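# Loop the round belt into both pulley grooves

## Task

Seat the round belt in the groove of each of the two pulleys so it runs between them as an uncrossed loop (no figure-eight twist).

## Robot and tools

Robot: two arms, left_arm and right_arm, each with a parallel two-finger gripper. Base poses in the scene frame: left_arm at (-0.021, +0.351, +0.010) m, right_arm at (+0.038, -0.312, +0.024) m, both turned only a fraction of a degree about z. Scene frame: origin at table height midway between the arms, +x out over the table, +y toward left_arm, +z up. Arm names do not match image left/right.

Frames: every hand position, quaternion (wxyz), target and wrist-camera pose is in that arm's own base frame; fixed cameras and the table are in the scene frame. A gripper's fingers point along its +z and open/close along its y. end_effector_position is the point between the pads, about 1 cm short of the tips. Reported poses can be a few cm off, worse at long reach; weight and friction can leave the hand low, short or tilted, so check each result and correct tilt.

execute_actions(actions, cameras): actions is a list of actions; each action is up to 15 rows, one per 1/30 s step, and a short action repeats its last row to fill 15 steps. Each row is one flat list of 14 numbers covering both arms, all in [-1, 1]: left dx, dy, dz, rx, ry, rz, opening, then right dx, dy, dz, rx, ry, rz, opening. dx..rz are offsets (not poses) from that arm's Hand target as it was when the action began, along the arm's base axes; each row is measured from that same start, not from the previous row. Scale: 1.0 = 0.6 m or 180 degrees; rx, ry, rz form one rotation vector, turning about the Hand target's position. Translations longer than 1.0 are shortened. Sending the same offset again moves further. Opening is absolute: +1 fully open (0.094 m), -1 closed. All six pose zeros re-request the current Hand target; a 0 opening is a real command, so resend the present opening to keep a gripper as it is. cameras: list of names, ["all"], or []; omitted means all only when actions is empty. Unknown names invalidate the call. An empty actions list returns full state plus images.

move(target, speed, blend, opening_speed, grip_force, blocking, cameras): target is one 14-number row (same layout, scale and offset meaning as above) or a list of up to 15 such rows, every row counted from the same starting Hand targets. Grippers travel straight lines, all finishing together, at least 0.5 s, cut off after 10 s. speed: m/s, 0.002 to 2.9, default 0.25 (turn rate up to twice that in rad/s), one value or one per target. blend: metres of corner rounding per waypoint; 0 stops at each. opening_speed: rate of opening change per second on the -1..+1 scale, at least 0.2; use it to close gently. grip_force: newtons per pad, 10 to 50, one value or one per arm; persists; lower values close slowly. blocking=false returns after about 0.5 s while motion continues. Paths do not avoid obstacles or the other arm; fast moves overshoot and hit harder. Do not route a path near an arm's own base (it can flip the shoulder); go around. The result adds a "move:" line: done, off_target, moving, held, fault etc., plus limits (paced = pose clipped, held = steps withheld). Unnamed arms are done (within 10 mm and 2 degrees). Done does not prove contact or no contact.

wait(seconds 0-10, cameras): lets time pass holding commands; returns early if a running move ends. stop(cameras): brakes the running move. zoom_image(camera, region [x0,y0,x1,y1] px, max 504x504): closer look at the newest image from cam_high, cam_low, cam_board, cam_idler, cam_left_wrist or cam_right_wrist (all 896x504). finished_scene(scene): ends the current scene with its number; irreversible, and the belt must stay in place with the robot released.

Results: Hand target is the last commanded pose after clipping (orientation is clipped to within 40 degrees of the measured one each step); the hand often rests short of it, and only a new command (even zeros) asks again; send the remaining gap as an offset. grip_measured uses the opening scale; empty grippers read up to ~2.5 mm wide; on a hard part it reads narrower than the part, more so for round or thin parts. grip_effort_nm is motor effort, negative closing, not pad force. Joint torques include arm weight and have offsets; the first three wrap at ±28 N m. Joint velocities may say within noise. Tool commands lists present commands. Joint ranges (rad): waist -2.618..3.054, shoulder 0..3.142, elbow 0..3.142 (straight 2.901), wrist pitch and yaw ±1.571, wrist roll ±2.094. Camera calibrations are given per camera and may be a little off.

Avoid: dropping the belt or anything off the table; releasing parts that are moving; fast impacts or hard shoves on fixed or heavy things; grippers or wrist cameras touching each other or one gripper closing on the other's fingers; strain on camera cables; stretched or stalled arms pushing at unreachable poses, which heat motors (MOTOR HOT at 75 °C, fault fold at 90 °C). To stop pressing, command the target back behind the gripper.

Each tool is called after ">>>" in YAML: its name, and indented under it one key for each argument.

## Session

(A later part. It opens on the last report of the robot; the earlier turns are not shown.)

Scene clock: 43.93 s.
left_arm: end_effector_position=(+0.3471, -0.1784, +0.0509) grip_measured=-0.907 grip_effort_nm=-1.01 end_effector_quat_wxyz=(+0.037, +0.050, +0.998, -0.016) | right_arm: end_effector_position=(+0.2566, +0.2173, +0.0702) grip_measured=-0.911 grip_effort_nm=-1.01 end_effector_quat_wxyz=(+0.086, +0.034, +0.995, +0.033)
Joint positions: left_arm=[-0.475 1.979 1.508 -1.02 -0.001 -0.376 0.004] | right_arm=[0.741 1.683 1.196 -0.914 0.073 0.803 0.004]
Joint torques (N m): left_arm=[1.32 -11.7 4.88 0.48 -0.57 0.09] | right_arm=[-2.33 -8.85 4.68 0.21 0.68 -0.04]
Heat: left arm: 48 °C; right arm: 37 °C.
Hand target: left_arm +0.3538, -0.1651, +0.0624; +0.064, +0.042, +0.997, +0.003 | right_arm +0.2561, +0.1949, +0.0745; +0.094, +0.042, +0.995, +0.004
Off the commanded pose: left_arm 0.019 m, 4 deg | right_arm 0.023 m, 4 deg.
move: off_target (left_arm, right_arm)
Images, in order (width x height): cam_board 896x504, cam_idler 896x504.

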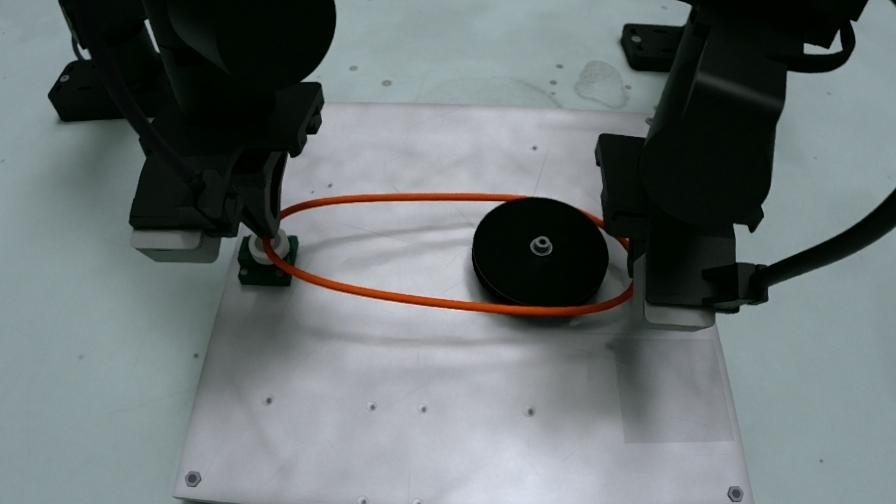

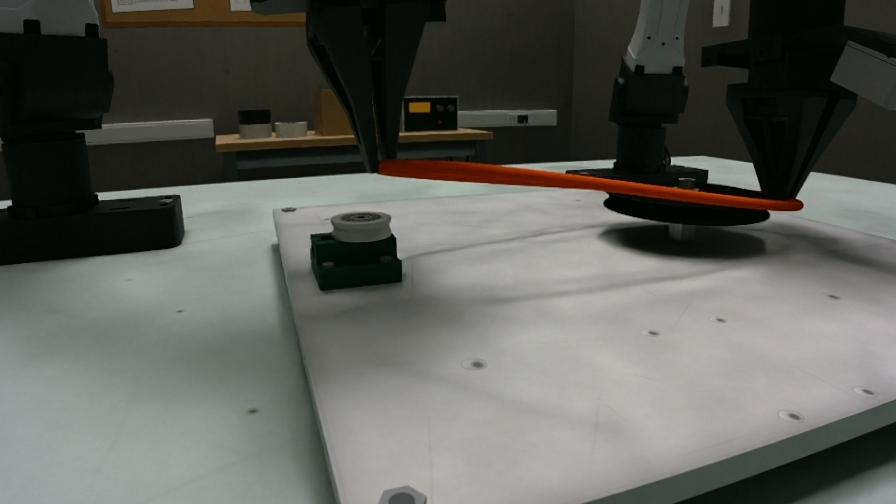

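>>> move:
  target:
    - [0,0.005,-0.016,0,0,0,-1,0,0.025,-0.018,0,0.01,0,-1]
    - [0,0.012,-0.014,0,0,0,-1,0,-0.03,-0.018,0,0.01,0,-1]
  speed: 0.1
  cameras: ["cam_idler","cam_board","cam_right_wrist"]

>>> zoom_image:
  camera: "cam_idler"
  region: [320, 110, 820, 300]

Scene clock: 46.27 s.
left_arm: end_effector_position=(+0.3441, -0.1810, +0.0450) grip_measured=-0.907 grip_effort_nm=-1.01 end_effector_quat_wxyz=(+0.037, +0.052, +0.998, -0.028) | right_arm: end_effector_position=(+0.2578, +0.2094, +0.0618) grip_measured=-0.911 grip_effort_nm=-1.01 end_effector_quat_wxyz=(+0.072, +0.030, +0.996, +0.052)
Joint positions: left_arm=[-0.475 1.97 1.471 -0.981 0.02 -0.373 0.004] | right_arm=[0.69 1.67 1.148 -0.872 0.016 0.748 0.004]
Joint torques (N m): left_arm=[2.92 -11.28 4.67 0.46 -0.76 0.24] | right_arm=[-2.74 -8.61 4.25 -0.04 0.95 -0.03]
Heat: left arm: 48 °C; right arm: 37 °C.
Hand target: left_arm +0.3537, -0.1579, +0.0541; +0.064, +0.042, +0.997, +0.003 | right_arm +0.2562, +0.1769, +0.0637; +0.078, +0.042, +0.996, +0.003
Off the commanded pose: left_arm 0.027 m, 5 deg | right_arm 0.033 m, 6 deg.
move: off_target (left_arm, right_arm)
camera_calibration:
cam_right_wrist: T_world_to_cam=[[-0.0509191, -0.993131, -0.105348, 0.229561], [-0.958129, 0.0188165, 0.285718, 0.26419], [-0.281773, 0.115485, -0.952506, 0.198277], [0, 0, 0, 1]] pos_world=[0.320686, 0.200115, 0.13756]
Images, in order (width x height): cam_board 896x504, cam_idler 896x504, cam_right_wrist 896x504.

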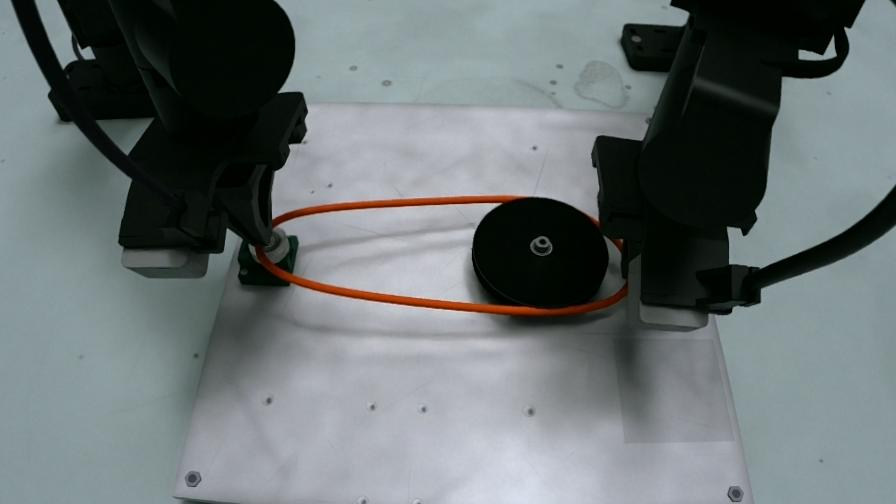

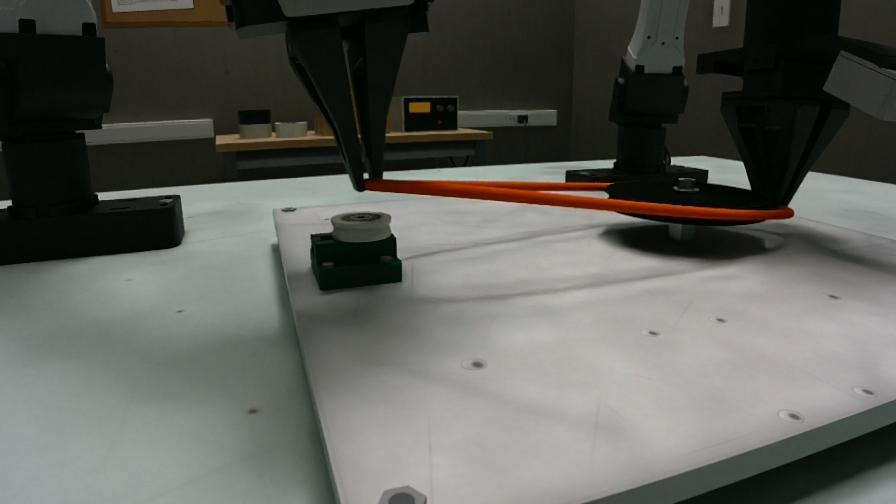

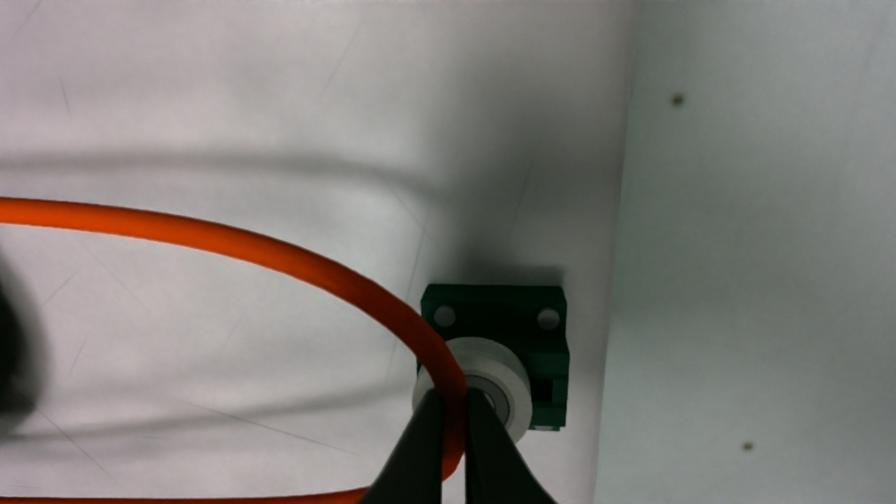

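Scaled by 1.008 from the camera's 896x504 image, which has a finer 1280x720 frame.

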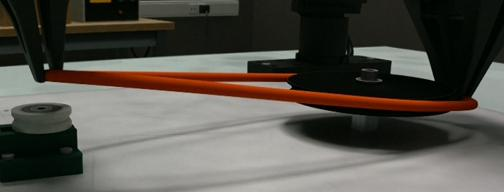

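>>> move:
  target: [0,0,0,0,0,0,-1,-0.004,-0.055,0.002,0,0,0,-1]
  speed: 0.08
  cameras: ["cam_idler","cam_board","cam_right_wrist"]

>>> zoom_image:
  camera: "cam_idler"
  region: [320, 110, 820, 300]

Scene clock: 48.20 s.
left_arm: end_effector_position=(+0.3420, -0.1861, +0.0452) grip_measured=-0.907 grip_effort_nm=-1.01 end_effector_quat_wxyz=(+0.031, +0.052, +0.997, -0.043) | right_arm: end_effector_position=(+0.2567, +0.1990, +0.0677) grip_measured=-0.911 grip_effort_nm=-1.01 end_effector_quat_wxyz=(+0.071, +0.015, +0.993, +0.096)
Joint positions: left_arm=[-0.475 1.97 1.471 -0.979 0.052 -0.373 0.004] | right_arm=[0.622 1.592 1.076 -0.826 -0.071 0.66 0.004]
Joint torques (N m): left_arm=[2.92 -11.26 4.83 0.42 -1.07 0.24] | right_arm=[-4.12 -8.21 4.16 -0.37 1.66 -0.01]
Heat: left arm: 48 °C; right arm: 37 °C.
Hand target: left_arm +0.3538, -0.1579, +0.0541; +0.064, +0.042, +0.997, +0.003 | right_arm +0.2538, +0.1440, +0.0650; +0.078, +0.042, +0.996, +0.003
Off the commanded pose: left_arm 0.032 m, 7 deg | right_arm 0.055 m, 11 deg.
move: off_target (left_arm, right_arm)
camera_calibration:
cam_right_wrist: T_world_to_cam=[[-0.0161919, -0.981494, -0.19081, 0.21436], [-0.958614, -0.0390131, 0.282024, 0.27353], [-0.284249, 0.187479, -0.940242, 0.190236], [0, 0, 0, 1]] pos_world=[0.319755, 0.185399, 0.142628]
Images, in order (width x height): cam_board 896x504, cam_idler 896x504, cam_right_wrist 896x504.

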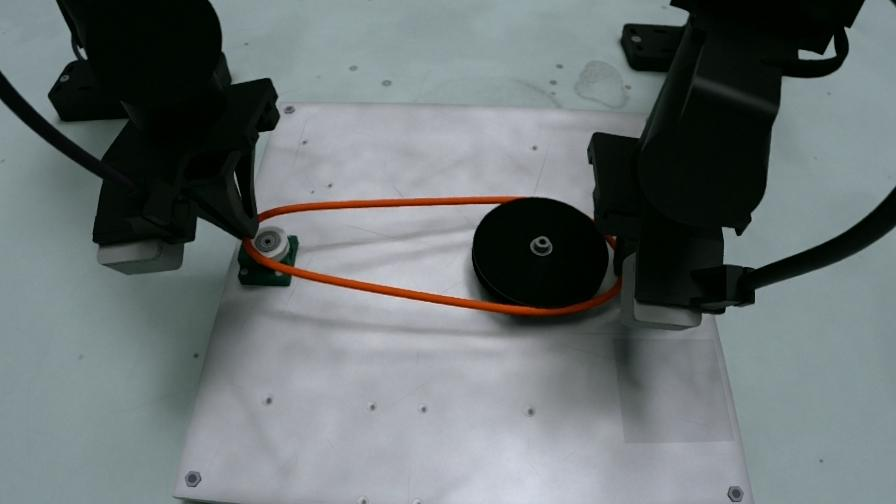

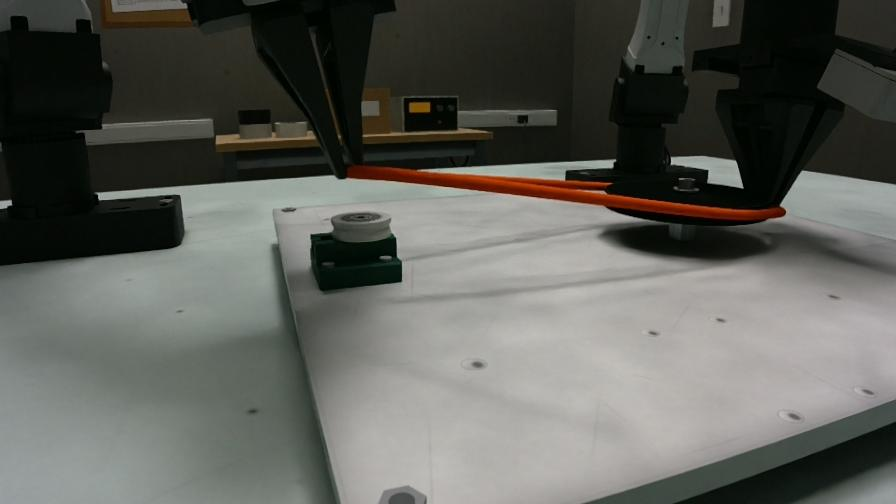

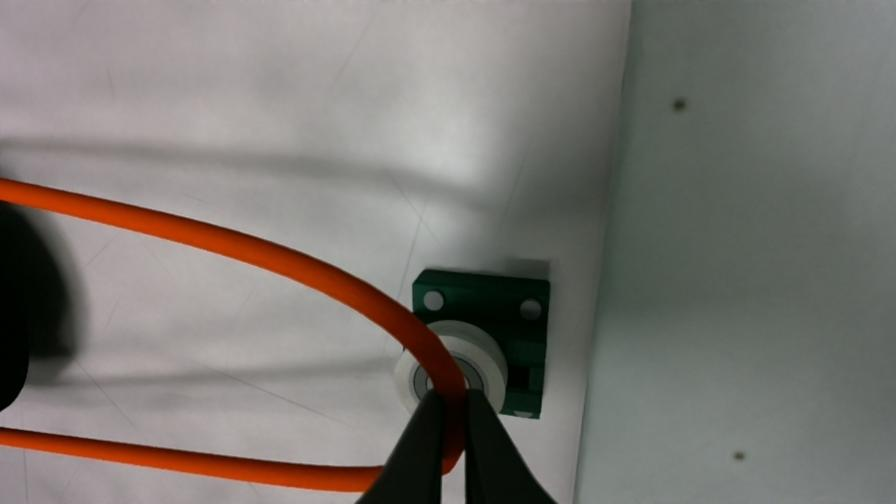

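Scaled by 1.008 from the camera's 896x504 image, which has a finer 1280x720 frame.

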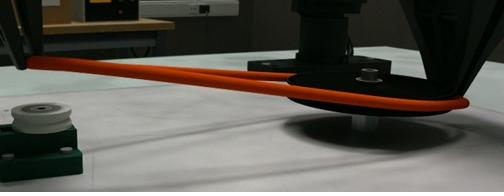

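>>> move:
  target: [0,-0.012,0,0.04,0,0,-1,-0.002,-0.04,-0.005,-0.08,0,0,-1]
  speed: 0.08
  cameras: ["cam_idler","cam_board","cam_right_wrist"]

>>> zoom_image:
  camera: "cam_idler"
  region: [280, 110, 820, 300]

Scene clock: 51.83 s.
left_arm: end_effector_position=(+0.3393, -0.1920, +0.0501) grip_measured=-0.907 grip_effort_nm=-1.01 end_effector_quat_wxyz=(+0.042, +0.065, +0.997, +0.003) | right_arm: end_effector_position=(+0.2586, +0.1918, +0.0674) grip_measured=-0.911 grip_effort_nm=-1.01 end_effector_quat_wxyz=(+0.091, +0.004, +0.995, +0.038)
Joint positions: left_arm=[-0.534 1.986 1.515 -1.028 -0.043 -0.403 0.004] | right_arm=[0.667 1.615 1.108 -0.873 0.054 0.67 0.004]
Joint torques (N m): left_arm=[2.06 -7.64 8.21 0.07 -1.33 -0.04] | right_arm=[-3.04 -4.97 6.08 -1.24 2.42 0.17]
Heat: left arm: 48 °C; right arm: 37 °C.
Hand target: left_arm +0.3538, -0.1652, +0.0540; +0.061, +0.046, +0.995, +0.066 | right_arm +0.2525, +0.1198, +0.0619; +0.082, +0.032, +0.989, -0.122
Off the commanded pose: left_arm 0.031 m, 8 deg | right_arm 0.072 m, 19 deg.
move: off_target (left_arm, right_arm)
camera_calibration:
cam_right_wrist: T_world_to_cam=[[-0.0000991955, -0.997346, -0.0728012, 0.19817], [-0.969147, -0.0178485, 0.245838, 0.276219], [-0.246485, 0.0705794, -0.966573, 0.20634], [0, 0, 0, 1]] pos_world=[0.318576, 0.188011, 0.145965]
Images, in order (width x height): cam_board 896x504, cam_idler 896x504, cam_right_wrist 896x504.

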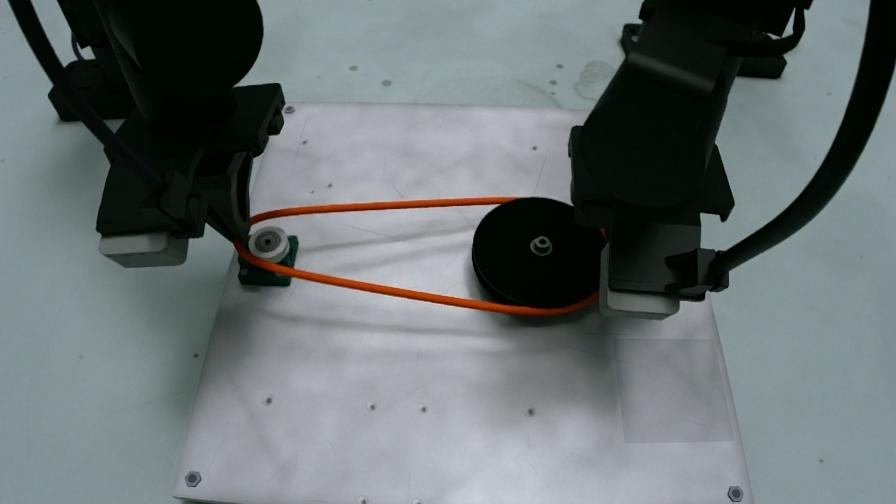

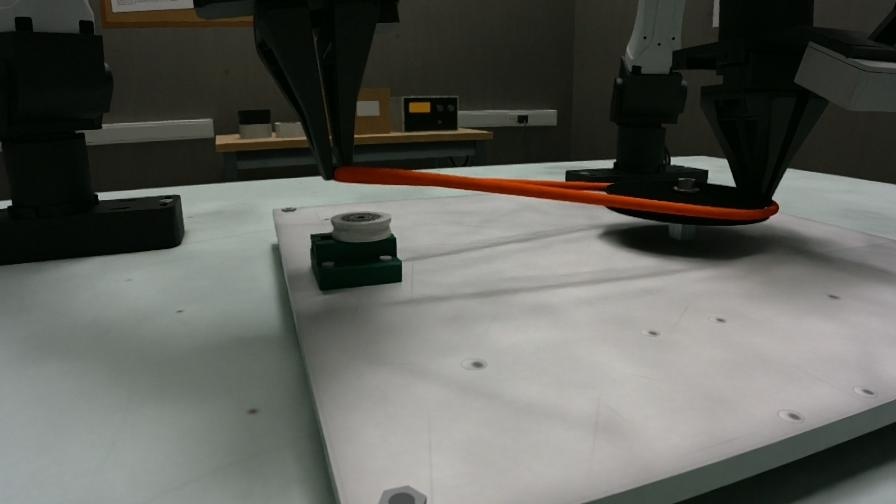

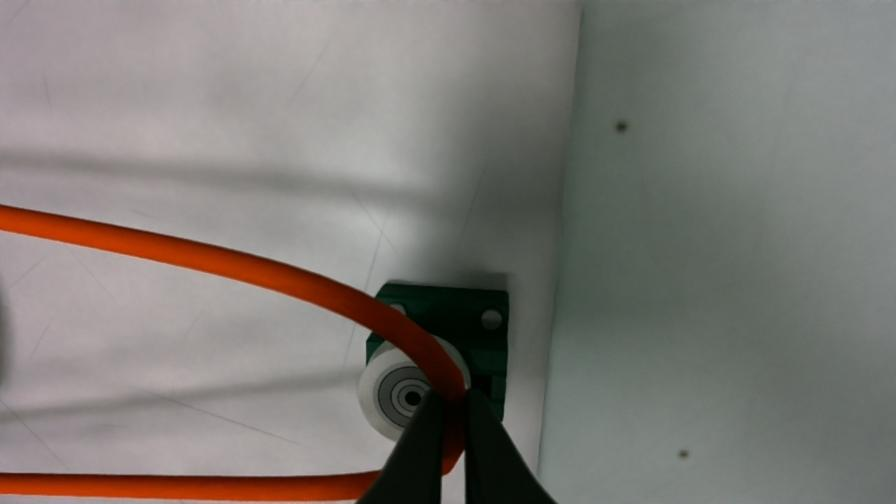

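Region (280, 110, 820, 300) is 540x190 pixels. A region can be at most 504 by 504 pixels.

>>> move:
  target: [0,0,-0.006,0.0,0,0,-1,0,-0.05,-0.004,-0.03,0,0,-1]
  speed: 0.08
  cameras: ["cam_idler","cam_board","cam_right_wrist"]

Scene clock: 53.57 s.
left_arm: end_effector_position=(+0.3391, -0.1919, +0.0494) grip_measured=-0.907 grip_effort_nm=-1.01 end_effector_quat_wxyz=(+0.040, +0.064, +0.997, +0.003) | right_arm: end_effector_position=(+0.2599, +0.1897, +0.0683) grip_measured=-0.911 grip_effort_nm=-1.01 end_effector_quat_wxyz=(+0.097, -0.005, +0.995, +0.029)
Joint positions: left_arm=[-0.534 1.988 1.515 -1.029 -0.043 -0.405 0.004] | right_arm=[0.67 1.615 1.111 -0.878 0.073 0.653 0.004]
Joint torques (N m): left_arm=[2.09 -7.46 7.53 0.18 -1.34 -0.03] | right_arm=[-5.6 -5.41 4.15 -1.44 2.92 -0.02]
Heat: left arm: 48 °C; right arm: 37 °C.
Hand target: left_arm +0.3538, -0.1652, +0.0504; +0.061, +0.046, +0.995, +0.066 | right_arm +0.2526, +0.0899, +0.0595; +0.084, +0.028, +0.982, -0.168
Off the commanded pose: left_arm 0.030 m, 8 deg | right_arm 0.101 m, 23 deg.
move: off_target (left_arm, right_arm)
camera_calibration:
cam_right_wrist: T_world_to_cam=[[0.0157361, -0.998409, -0.0541386, 0.191016], [-0.971454, -0.0280843, 0.235558, 0.280492], [-0.236704, 0.0488864, -0.970351, 0.209395], [0, 0, 0, 1]] pos_world=[0.319044, 0.188353, 0.147456]
Images, in order (width x height): cam_board 896x504, cam_idler 896x504, cam_right_wrist 896x504.

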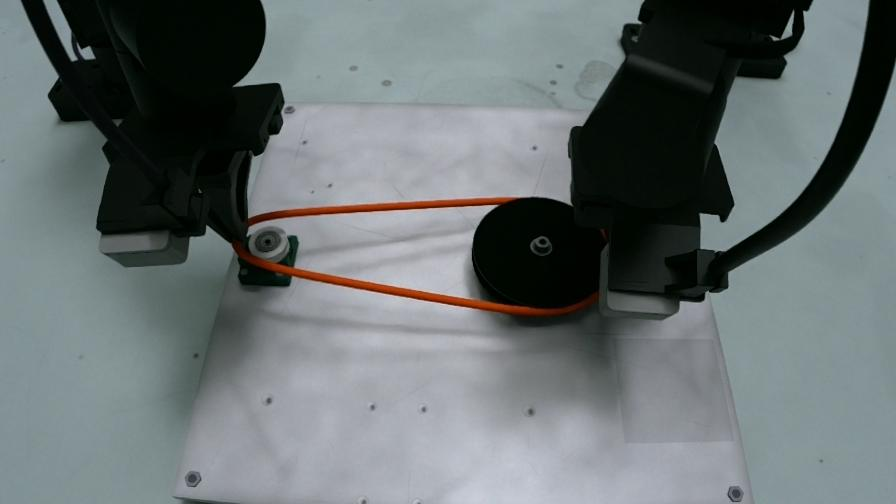

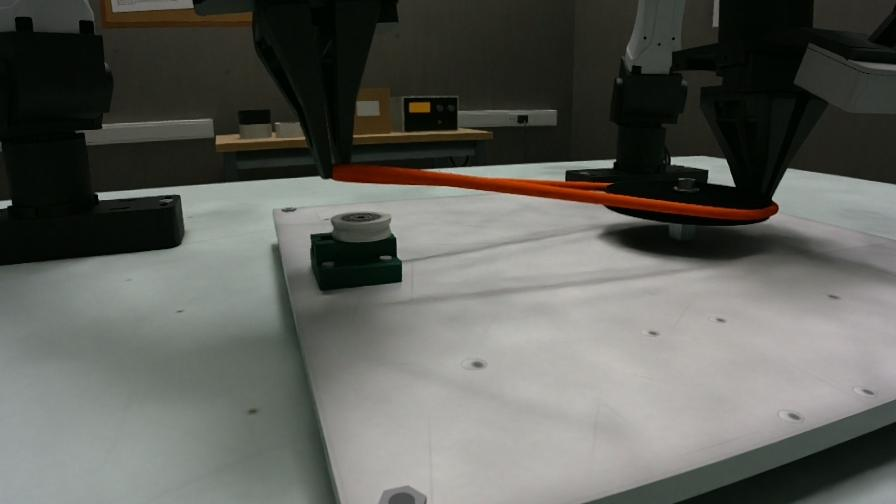

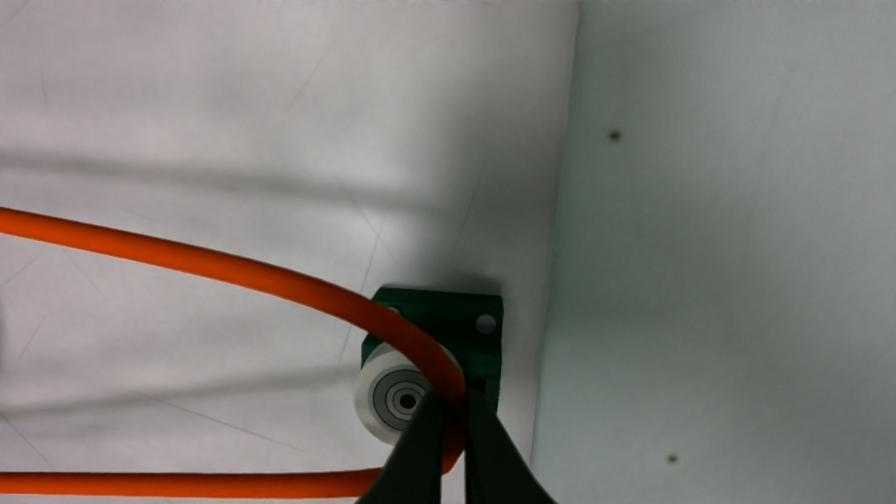

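>>> move:
  target: [0,-0.035,0,0.0,0,0,-1,-0.005,-0.06,0.0,-0.02,0,0,-1]
  speed: 0.08
  cameras: ["cam_idler","cam_board","cam_right_wrist","cam_left_wrist"]

Scene clock: 56.27 s.
left_arm: end_effector_position=(+0.3374, -0.1926, +0.0500) grip_measured=-0.908 grip_effort_nm=-1.01 end_effector_quat_wxyz=(+0.034, +0.054, +0.997, +0.039) | right_arm: end_effector_position=(+0.2629, +0.1850, +0.0606) grip_measured=-0.911 grip_effort_nm=-1.01 end_effector_quat_wxyz=(+0.100, -0.025, +0.994, +0.038)
Joint positions: left_arm=[-0.564 2.027 1.572 -1.095 -0.102 -0.454 0.004] | right_arm=[0.642 1.606 1.067 -0.825 0.053 0.587 0.004]
Joint torques (N m): left_arm=[0.54 -7.08 8.01 0.47 -0.78 -0.03] | right_arm=[-7.84 -8.2 2.62 -1.85 3.47 -0.03]
Heat: left arm: 47 °C; right arm: 37 °C.
Hand target: left_arm +0.3537, -0.1862, +0.0504; +0.061, +0.046, +0.995, +0.066 | right_arm +0.2495, +0.0539, +0.0595; +0.085, +0.026, +0.976, -0.199
Off the commanded pose: left_arm 0.018 m, 4 deg | right_arm 0.132 m, 28 deg.
move: off_target (left_arm, right_arm)
camera_calibration:
cam_left_wrist: T_world_to_cam=[[-0.10657, -0.990638, -0.085322, -0.151702], [-0.935375, 0.0707818, 0.346501, 0.352864], [-0.337217, 0.116735, -0.934161, 0.269368], [0, 0, 0, 1]] pos_world=[0.404729, -0.206703, 0.116422]
cam_right_wrist: T_world_to_cam=[[0.0566112, -0.996123, -0.0673407, 0.175482], [-0.971177, -0.0705846, 0.227668, 0.293368], [-0.231539, 0.0525112, -0.971407, 0.200892], [0, 0, 0, 1]] pos_world=[0.321493, 0.18496, 0.140174]
Images, in order (width x height): cam_board 896x504, cam_idler 896x504, cam_left_wrist 896x504, cam_right_wrist 896x504.

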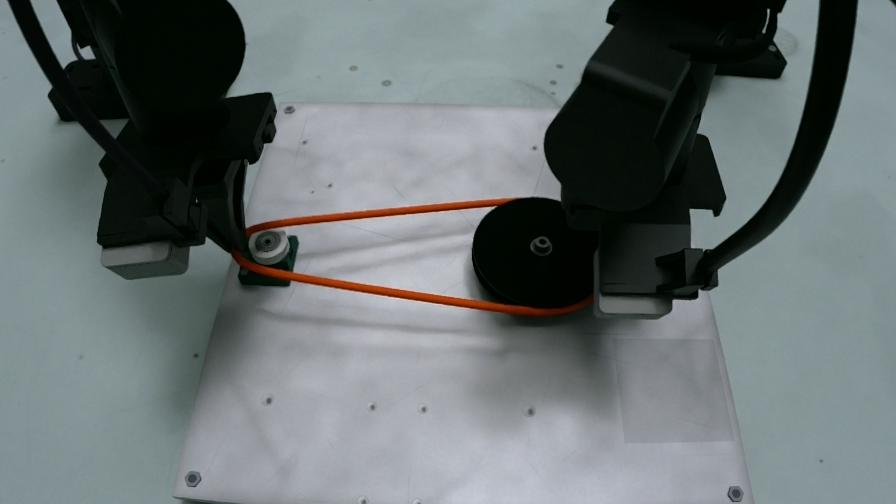

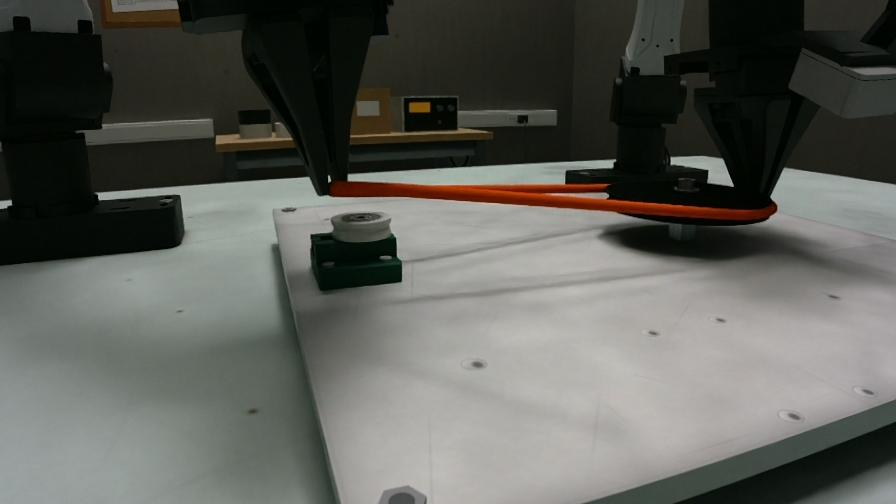

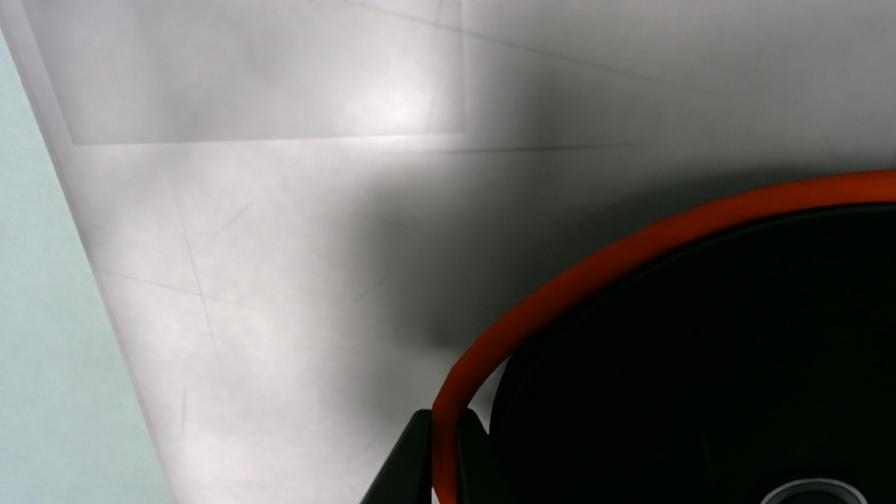

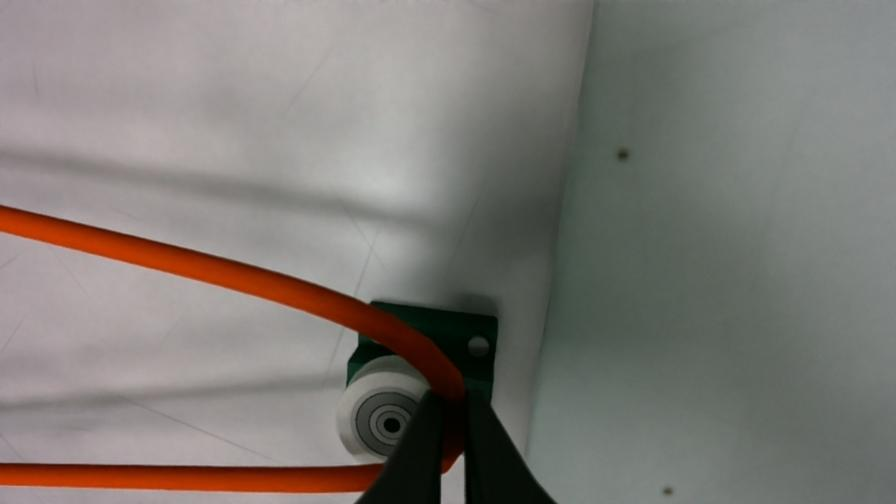

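>>> move:
  target: [0,-0.0,0,0.0,0,0,-1,-0.012,-0.07,0.004,-0.01,0,0.02,-1]
  speed: 0.08
  cameras: ["cam_idler","cam_right_wrist"]

>>> zoom_image:
  camera: "cam_idler"
  region: [290, 110, 790, 300]

Scene clock: 58.70 s.
left_arm: end_effector_position=(+0.3373, -0.1924, +0.0500) grip_measured=-0.909 grip_effort_nm=-1.01 end_effector_quat_wxyz=(+0.034, +0.054, +0.997, +0.040) | right_arm: end_effector_position=(+0.2558, +0.1820, +0.0758) grip_measured=-0.911 grip_effort_nm=-1.01 end_effector_quat_wxyz=(+0.128, -0.096, +0.981, +0.113)
Joint positions: left_arm=[-0.564 2.027 1.572 -1.096 -0.103 -0.454 0.004] | right_arm=[0.572 1.454 0.949 -0.732 -0.083 0.39 0.004]
Joint torques (N m): left_arm=[0.54 -7.06 8.01 0.47 -0.78 -0.03] | right_arm=[-10.02 -7.86 3.15 -2.01 4.46 -0.08]
Motor temperatures (°C): left_arm=[27 47 33 29 26 25 29] | right_arm=[26 37 31 28 30 27 27]
Heat: left arm: 47 °C; right arm: 37 °C.
Hand target: left_arm +0.3537, -0.1861, +0.0504; +0.061, +0.046, +0.995, +0.066 | right_arm +0.2424, +0.0120, +0.0618; +0.091, -0.007, +0.973, -0.212
Off the commanded pose: left_arm 0.018 m, 4 deg | right_arm 0.171 m, 39 deg.
move: off_target (left_arm, right_arm)
camera_calibration:
cam_right_wrist: T_world_to_cam=[[0.218148, -0.956395, -0.194214, 0.134958], [-0.957554, -0.248185, 0.146613, 0.317782], [-0.188421, 0.153987, -0.969941, 0.184662], [0, 0, 0, 1]] pos_world=[0.309647, 0.179506, 0.158731]
Images, in order (width x height): cam_idler 896x504, cam_right_wrist 896x504.

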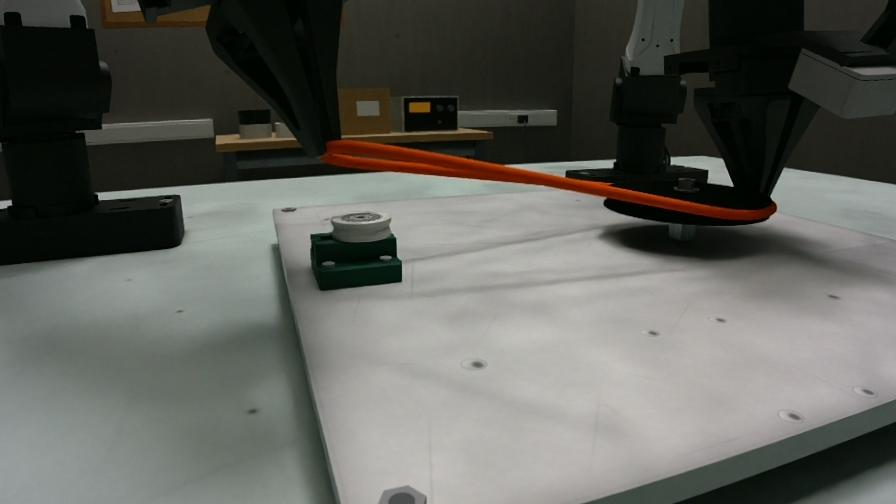

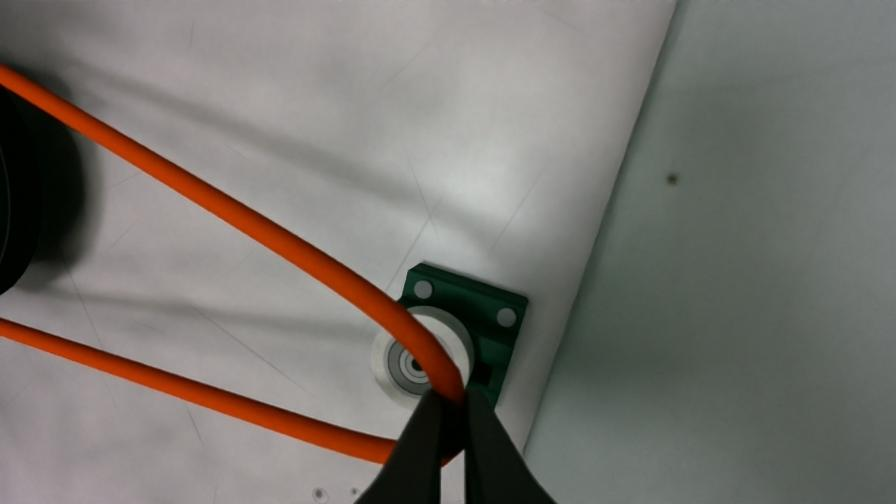

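Scaled by 1.008 from the camera's 896x504 image, which has a finer 1280x720 frame.

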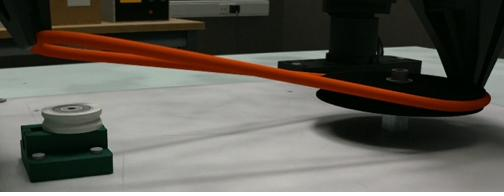

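>>> move:
  target:
    - [0,0,0,0,0,0,-1,0.01,0.09,-0.01,0.02,0,-0.02,-1]
    - [0,-0.0,0,0.0,0,0,-1,0.005,0.045,-0.015,0.01,0,-0.025,-1]
  speed: 0.1
  cameras: ["cam_idler","cam_right_wrist"]

>>> zoom_image:
  camera: "cam_idler"
  region: [290, 110, 790, 300]

Scene clock: 62.83 s.
left_arm: end_effector_position=(+0.3377, -0.1925, +0.0500) grip_measured=-0.909 grip_effort_nm=-1.01 end_effector_quat_wxyz=(+0.035, +0.054, +0.997, +0.040) | right_arm: end_effector_position=(+0.2590, +0.1840, +0.0711) grip_measured=-0.911 grip_effort_nm=-1.01 end_effector_quat_wxyz=(+0.113, -0.036, +0.990, +0.078)
Joint positions: left_arm=[-0.564 2.027 1.572 -1.094 -0.104 -0.454 0.004] | right_arm=[0.614 1.523 1.012 -0.785 -0.006 0.543 0.004]
Joint torques (N m): left_arm=[0.55 -7.06 7.99 0.46 -0.77 -0.03] | right_arm=[-8.43 -5.63 2.82 -1.89 3.9 0.03]
Heat: left arm: 46 °C; right arm: 37 °C.
Hand target: left_arm +0.3537, -0.1862, +0.0504; +0.061, +0.046, +0.995, +0.066 | right_arm +0.2454, +0.0389, +0.0529; +0.083, +0.033, +0.976, -0.200
Off the commanded pose: left_arm 0.017 m, 4 deg | right_arm 0.147 m, 33 deg.
move: off_target (left_arm, right_arm)
camera_calibration:
cam_right_wrist: T_world_to_cam=[[0.0882523, -0.985826, -0.142681, 0.170752], [-0.973964, -0.11543, 0.195117, 0.29835], [-0.208821, 0.121747, -0.970346, 0.191593], [0, 0, 0, 1]] pos_world=[0.315522, 0.179445, 0.152062]
Images, in order (width x height): cam_idler 896x504, cam_right_wrist 896x504.

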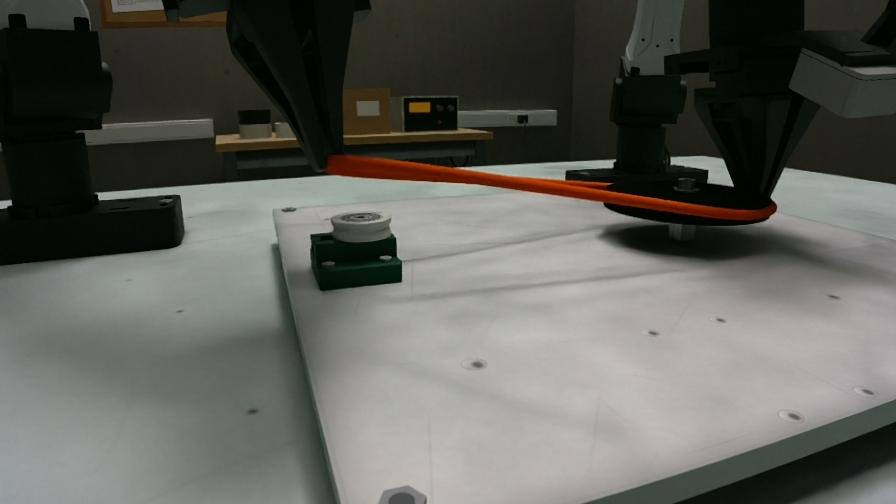

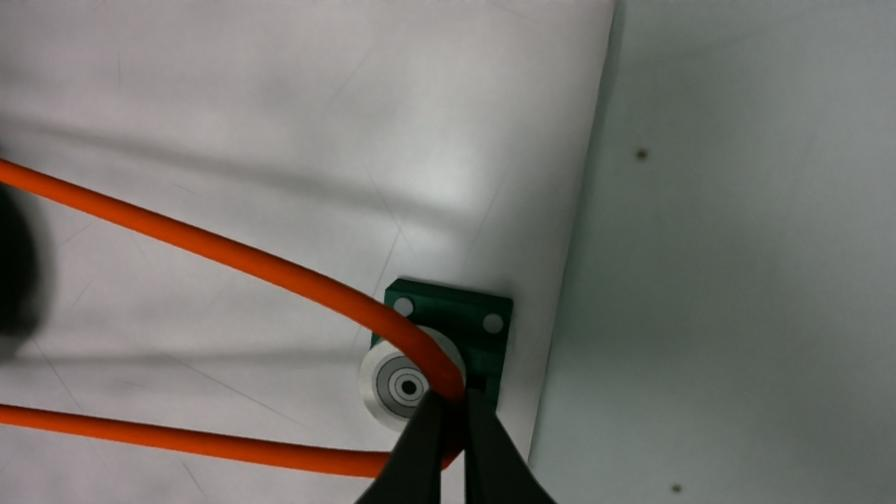

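Scaled by 1.008 from the camera's 896x504 image, which has a finer 1280x720 frame.

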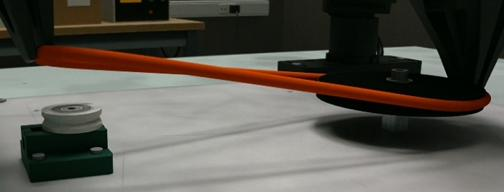

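>>> move:
  target: [0,0,0,0,0,0,-1,0.005,0.0,-0.05,0,0,-0.01,-1]
  speed: 0.06
  cameras: ["cam_idler","cam_right_wrist","cam_board"]

>>> zoom_image:
  camera: "cam_idler"
  region: [290, 110, 790, 300]

Scene clock: 65.03 s.
left_arm: end_effector_position=(+0.3377, -0.1925, +0.0500) grip_measured=-0.909 grip_effort_nm=-1.01 end_effector_quat_wxyz=(+0.035, +0.054, +0.997, +0.040) | right_arm: end_effector_position=(+0.2609, +0.1827, +0.0495) grip_measured=-0.911 grip_effort_nm=-1.01 end_effector_quat_wxyz=(+0.112, -0.026, +0.990, +0.080)
Joint positions: left_arm=[-0.564 2.027 1.572 -1.094 -0.104 -0.454 0.004] | right_arm=[0.605 1.552 0.949 -0.692 -0.011 0.554 0.004]
Joint torques (N m): left_arm=[0.54 -7.06 8.01 0.46 -0.77 -0.03] | right_arm=[-8.29 -4.03 2.28 -1.72 3.91 0.11]
Heat: left arm: 46 °C; right arm: 37 °C.
Hand target: left_arm +0.3537, -0.1862, +0.0504; +0.061, +0.046, +0.995, +0.066 | right_arm +0.2484, +0.0390, +0.0229; +0.080, +0.048, +0.975, -0.201
Off the commanded pose: left_arm 0.017 m, 4 deg | right_arm 0.147 m, 34 deg.
move: off_target (left_arm, right_arm)
camera_calibration:
cam_right_wrist: T_world_to_cam=[[0.0691115, -0.986318, -0.149665, 0.171536], [-0.975389, -0.0982947, 0.197369, 0.301476], [-0.20938, 0.132341, -0.968837, 0.169269], [0, 0, 0, 1]] pos_world=[0.317643, 0.176421, 0.130165]
Images, in order (width x height): cam_board 896x504, cam_idler 896x504, cam_right_wrist 896x504.

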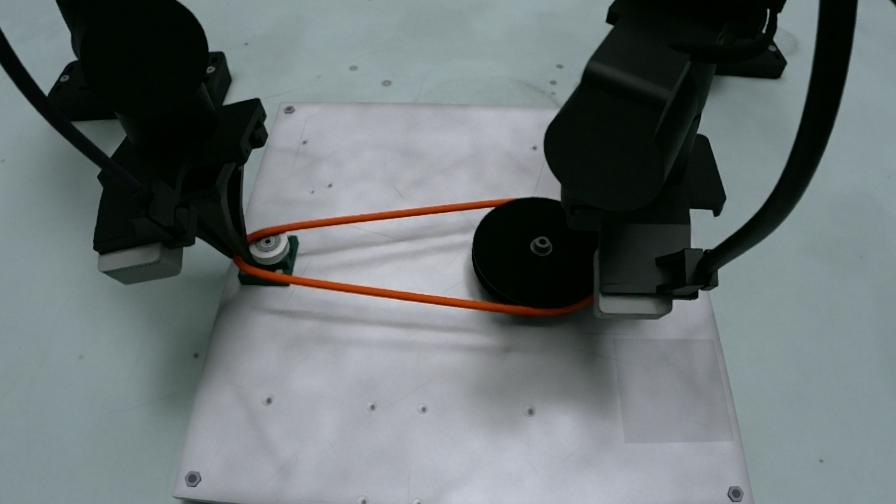

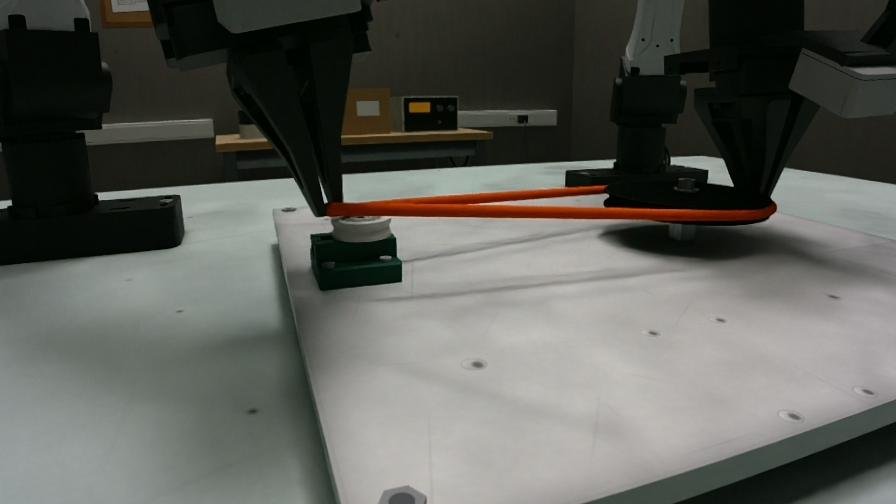

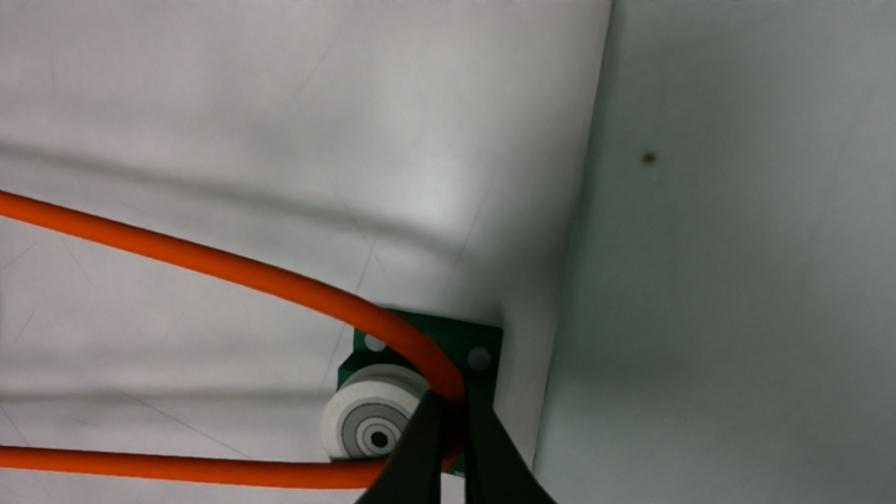

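Scaled by 1.008 from the camera's 896x504 image, which has a finer 1280x720 frame.

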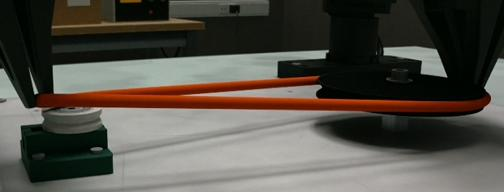

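>>> move:
  target: [0,0,0,0,0,0,-1,-0.025,-0.005,-0.03,0,0,0,-1]
  speed: 0.06
  cameras: ["cam_idler","cam_right_wrist","cam_board"]

>>> zoom_image:
  camera: "cam_idler"
  region: [290, 110, 790, 300]

Scene clock: 67.20 s.
left_arm: end_effector_position=(+0.3372, -0.1925, +0.0500) grip_measured=-0.909 grip_effort_nm=-1.01 end_effector_quat_wxyz=(+0.035, +0.055, +0.997, +0.040) | right_arm: end_effector_position=(+0.2622, +0.1830, +0.0440) grip_measured=-0.911 grip_effort_nm=-1.01 end_effector_quat_wxyz=(+0.131, -0.021, +0.987, +0.092)
Joint positions: left_arm=[-0.565 2.027 1.572 -1.096 -0.104 -0.455 0.004] | right_arm=[0.605 1.529 0.89 -0.61 -0.008 0.565 0.004]
Joint torques (N m): left_arm=[0.62 -7.08 7.99 0.47 -0.77 -0.02] | right_arm=[-6.56 -3.58 0.38 -1.77 3.87 0.08]
Motor temperatures (°C): left_arm=[27 46 33 29 26 25 29] | right_arm=[27 37 31 29 35 27 27]
Heat: left arm: 46 °C; right arm: 37 °C.
Hand target: left_arm +0.3537, -0.1862, +0.0504; +0.061, +0.046, +0.995, +0.066 | right_arm +0.2334, +0.0359, +0.0049; +0.080, +0.048, +0.975, -0.201
Off the commanded pose: left_arm 0.018 m, 4 deg | right_arm 0.155 m, 35 deg.
move: off_target (left_arm, right_arm)
camera_calibration:
cam_right_wrist: T_world_to_cam=[[0.0647466, -0.982902, -0.172369, 0.172464], [-0.983052, -0.0925125, 0.158275, 0.306595], [-0.171515, 0.1592, -0.972234, 0.14956], [0, 0, 0, 1]] pos_world=[0.315884, 0.174069, 0.126609]
Images, in order (width x height): cam_board 896x504, cam_idler 896x504, cam_right_wrist 896x504.

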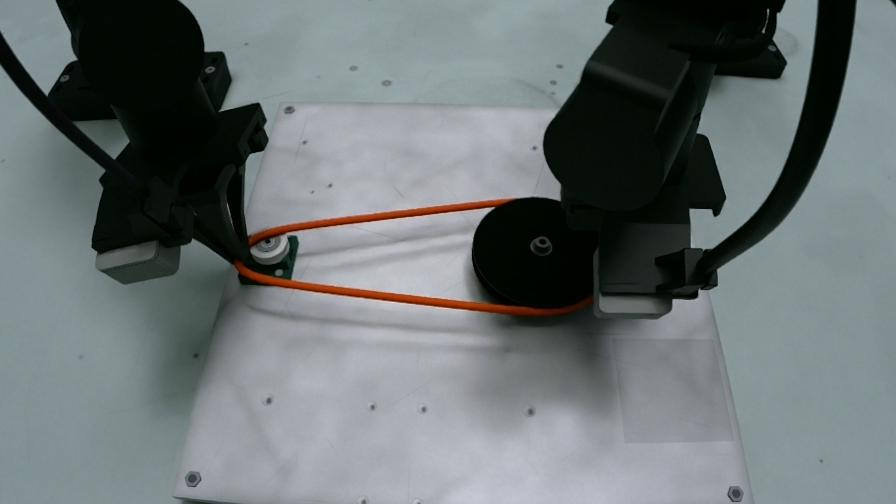

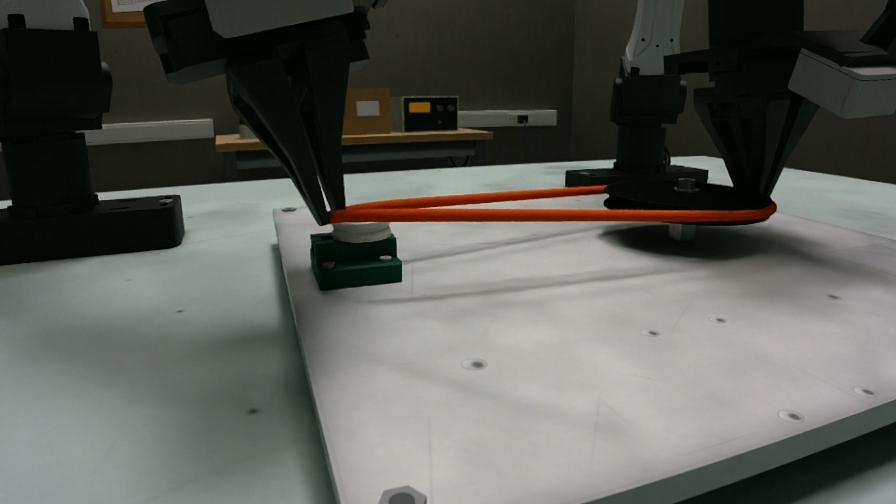

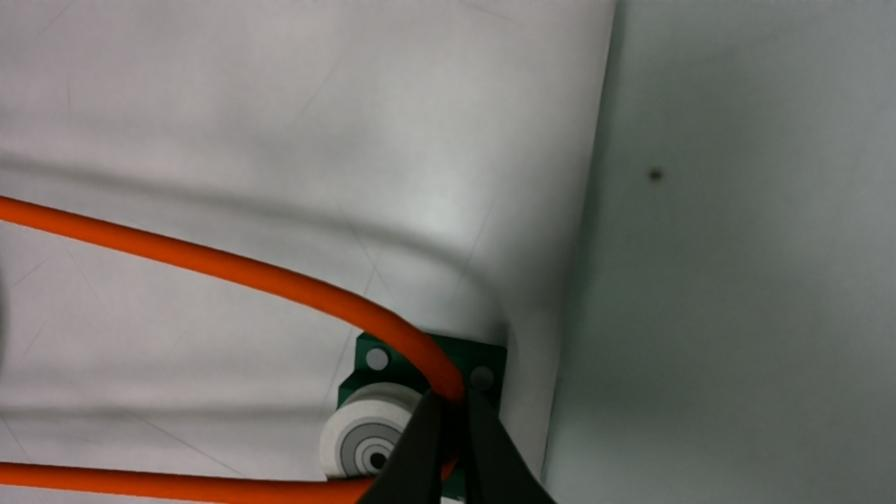

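Scaled by 1.008 from the camera's 896x504 image, which has a finer 1280x720 frame.

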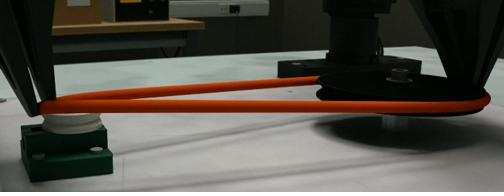

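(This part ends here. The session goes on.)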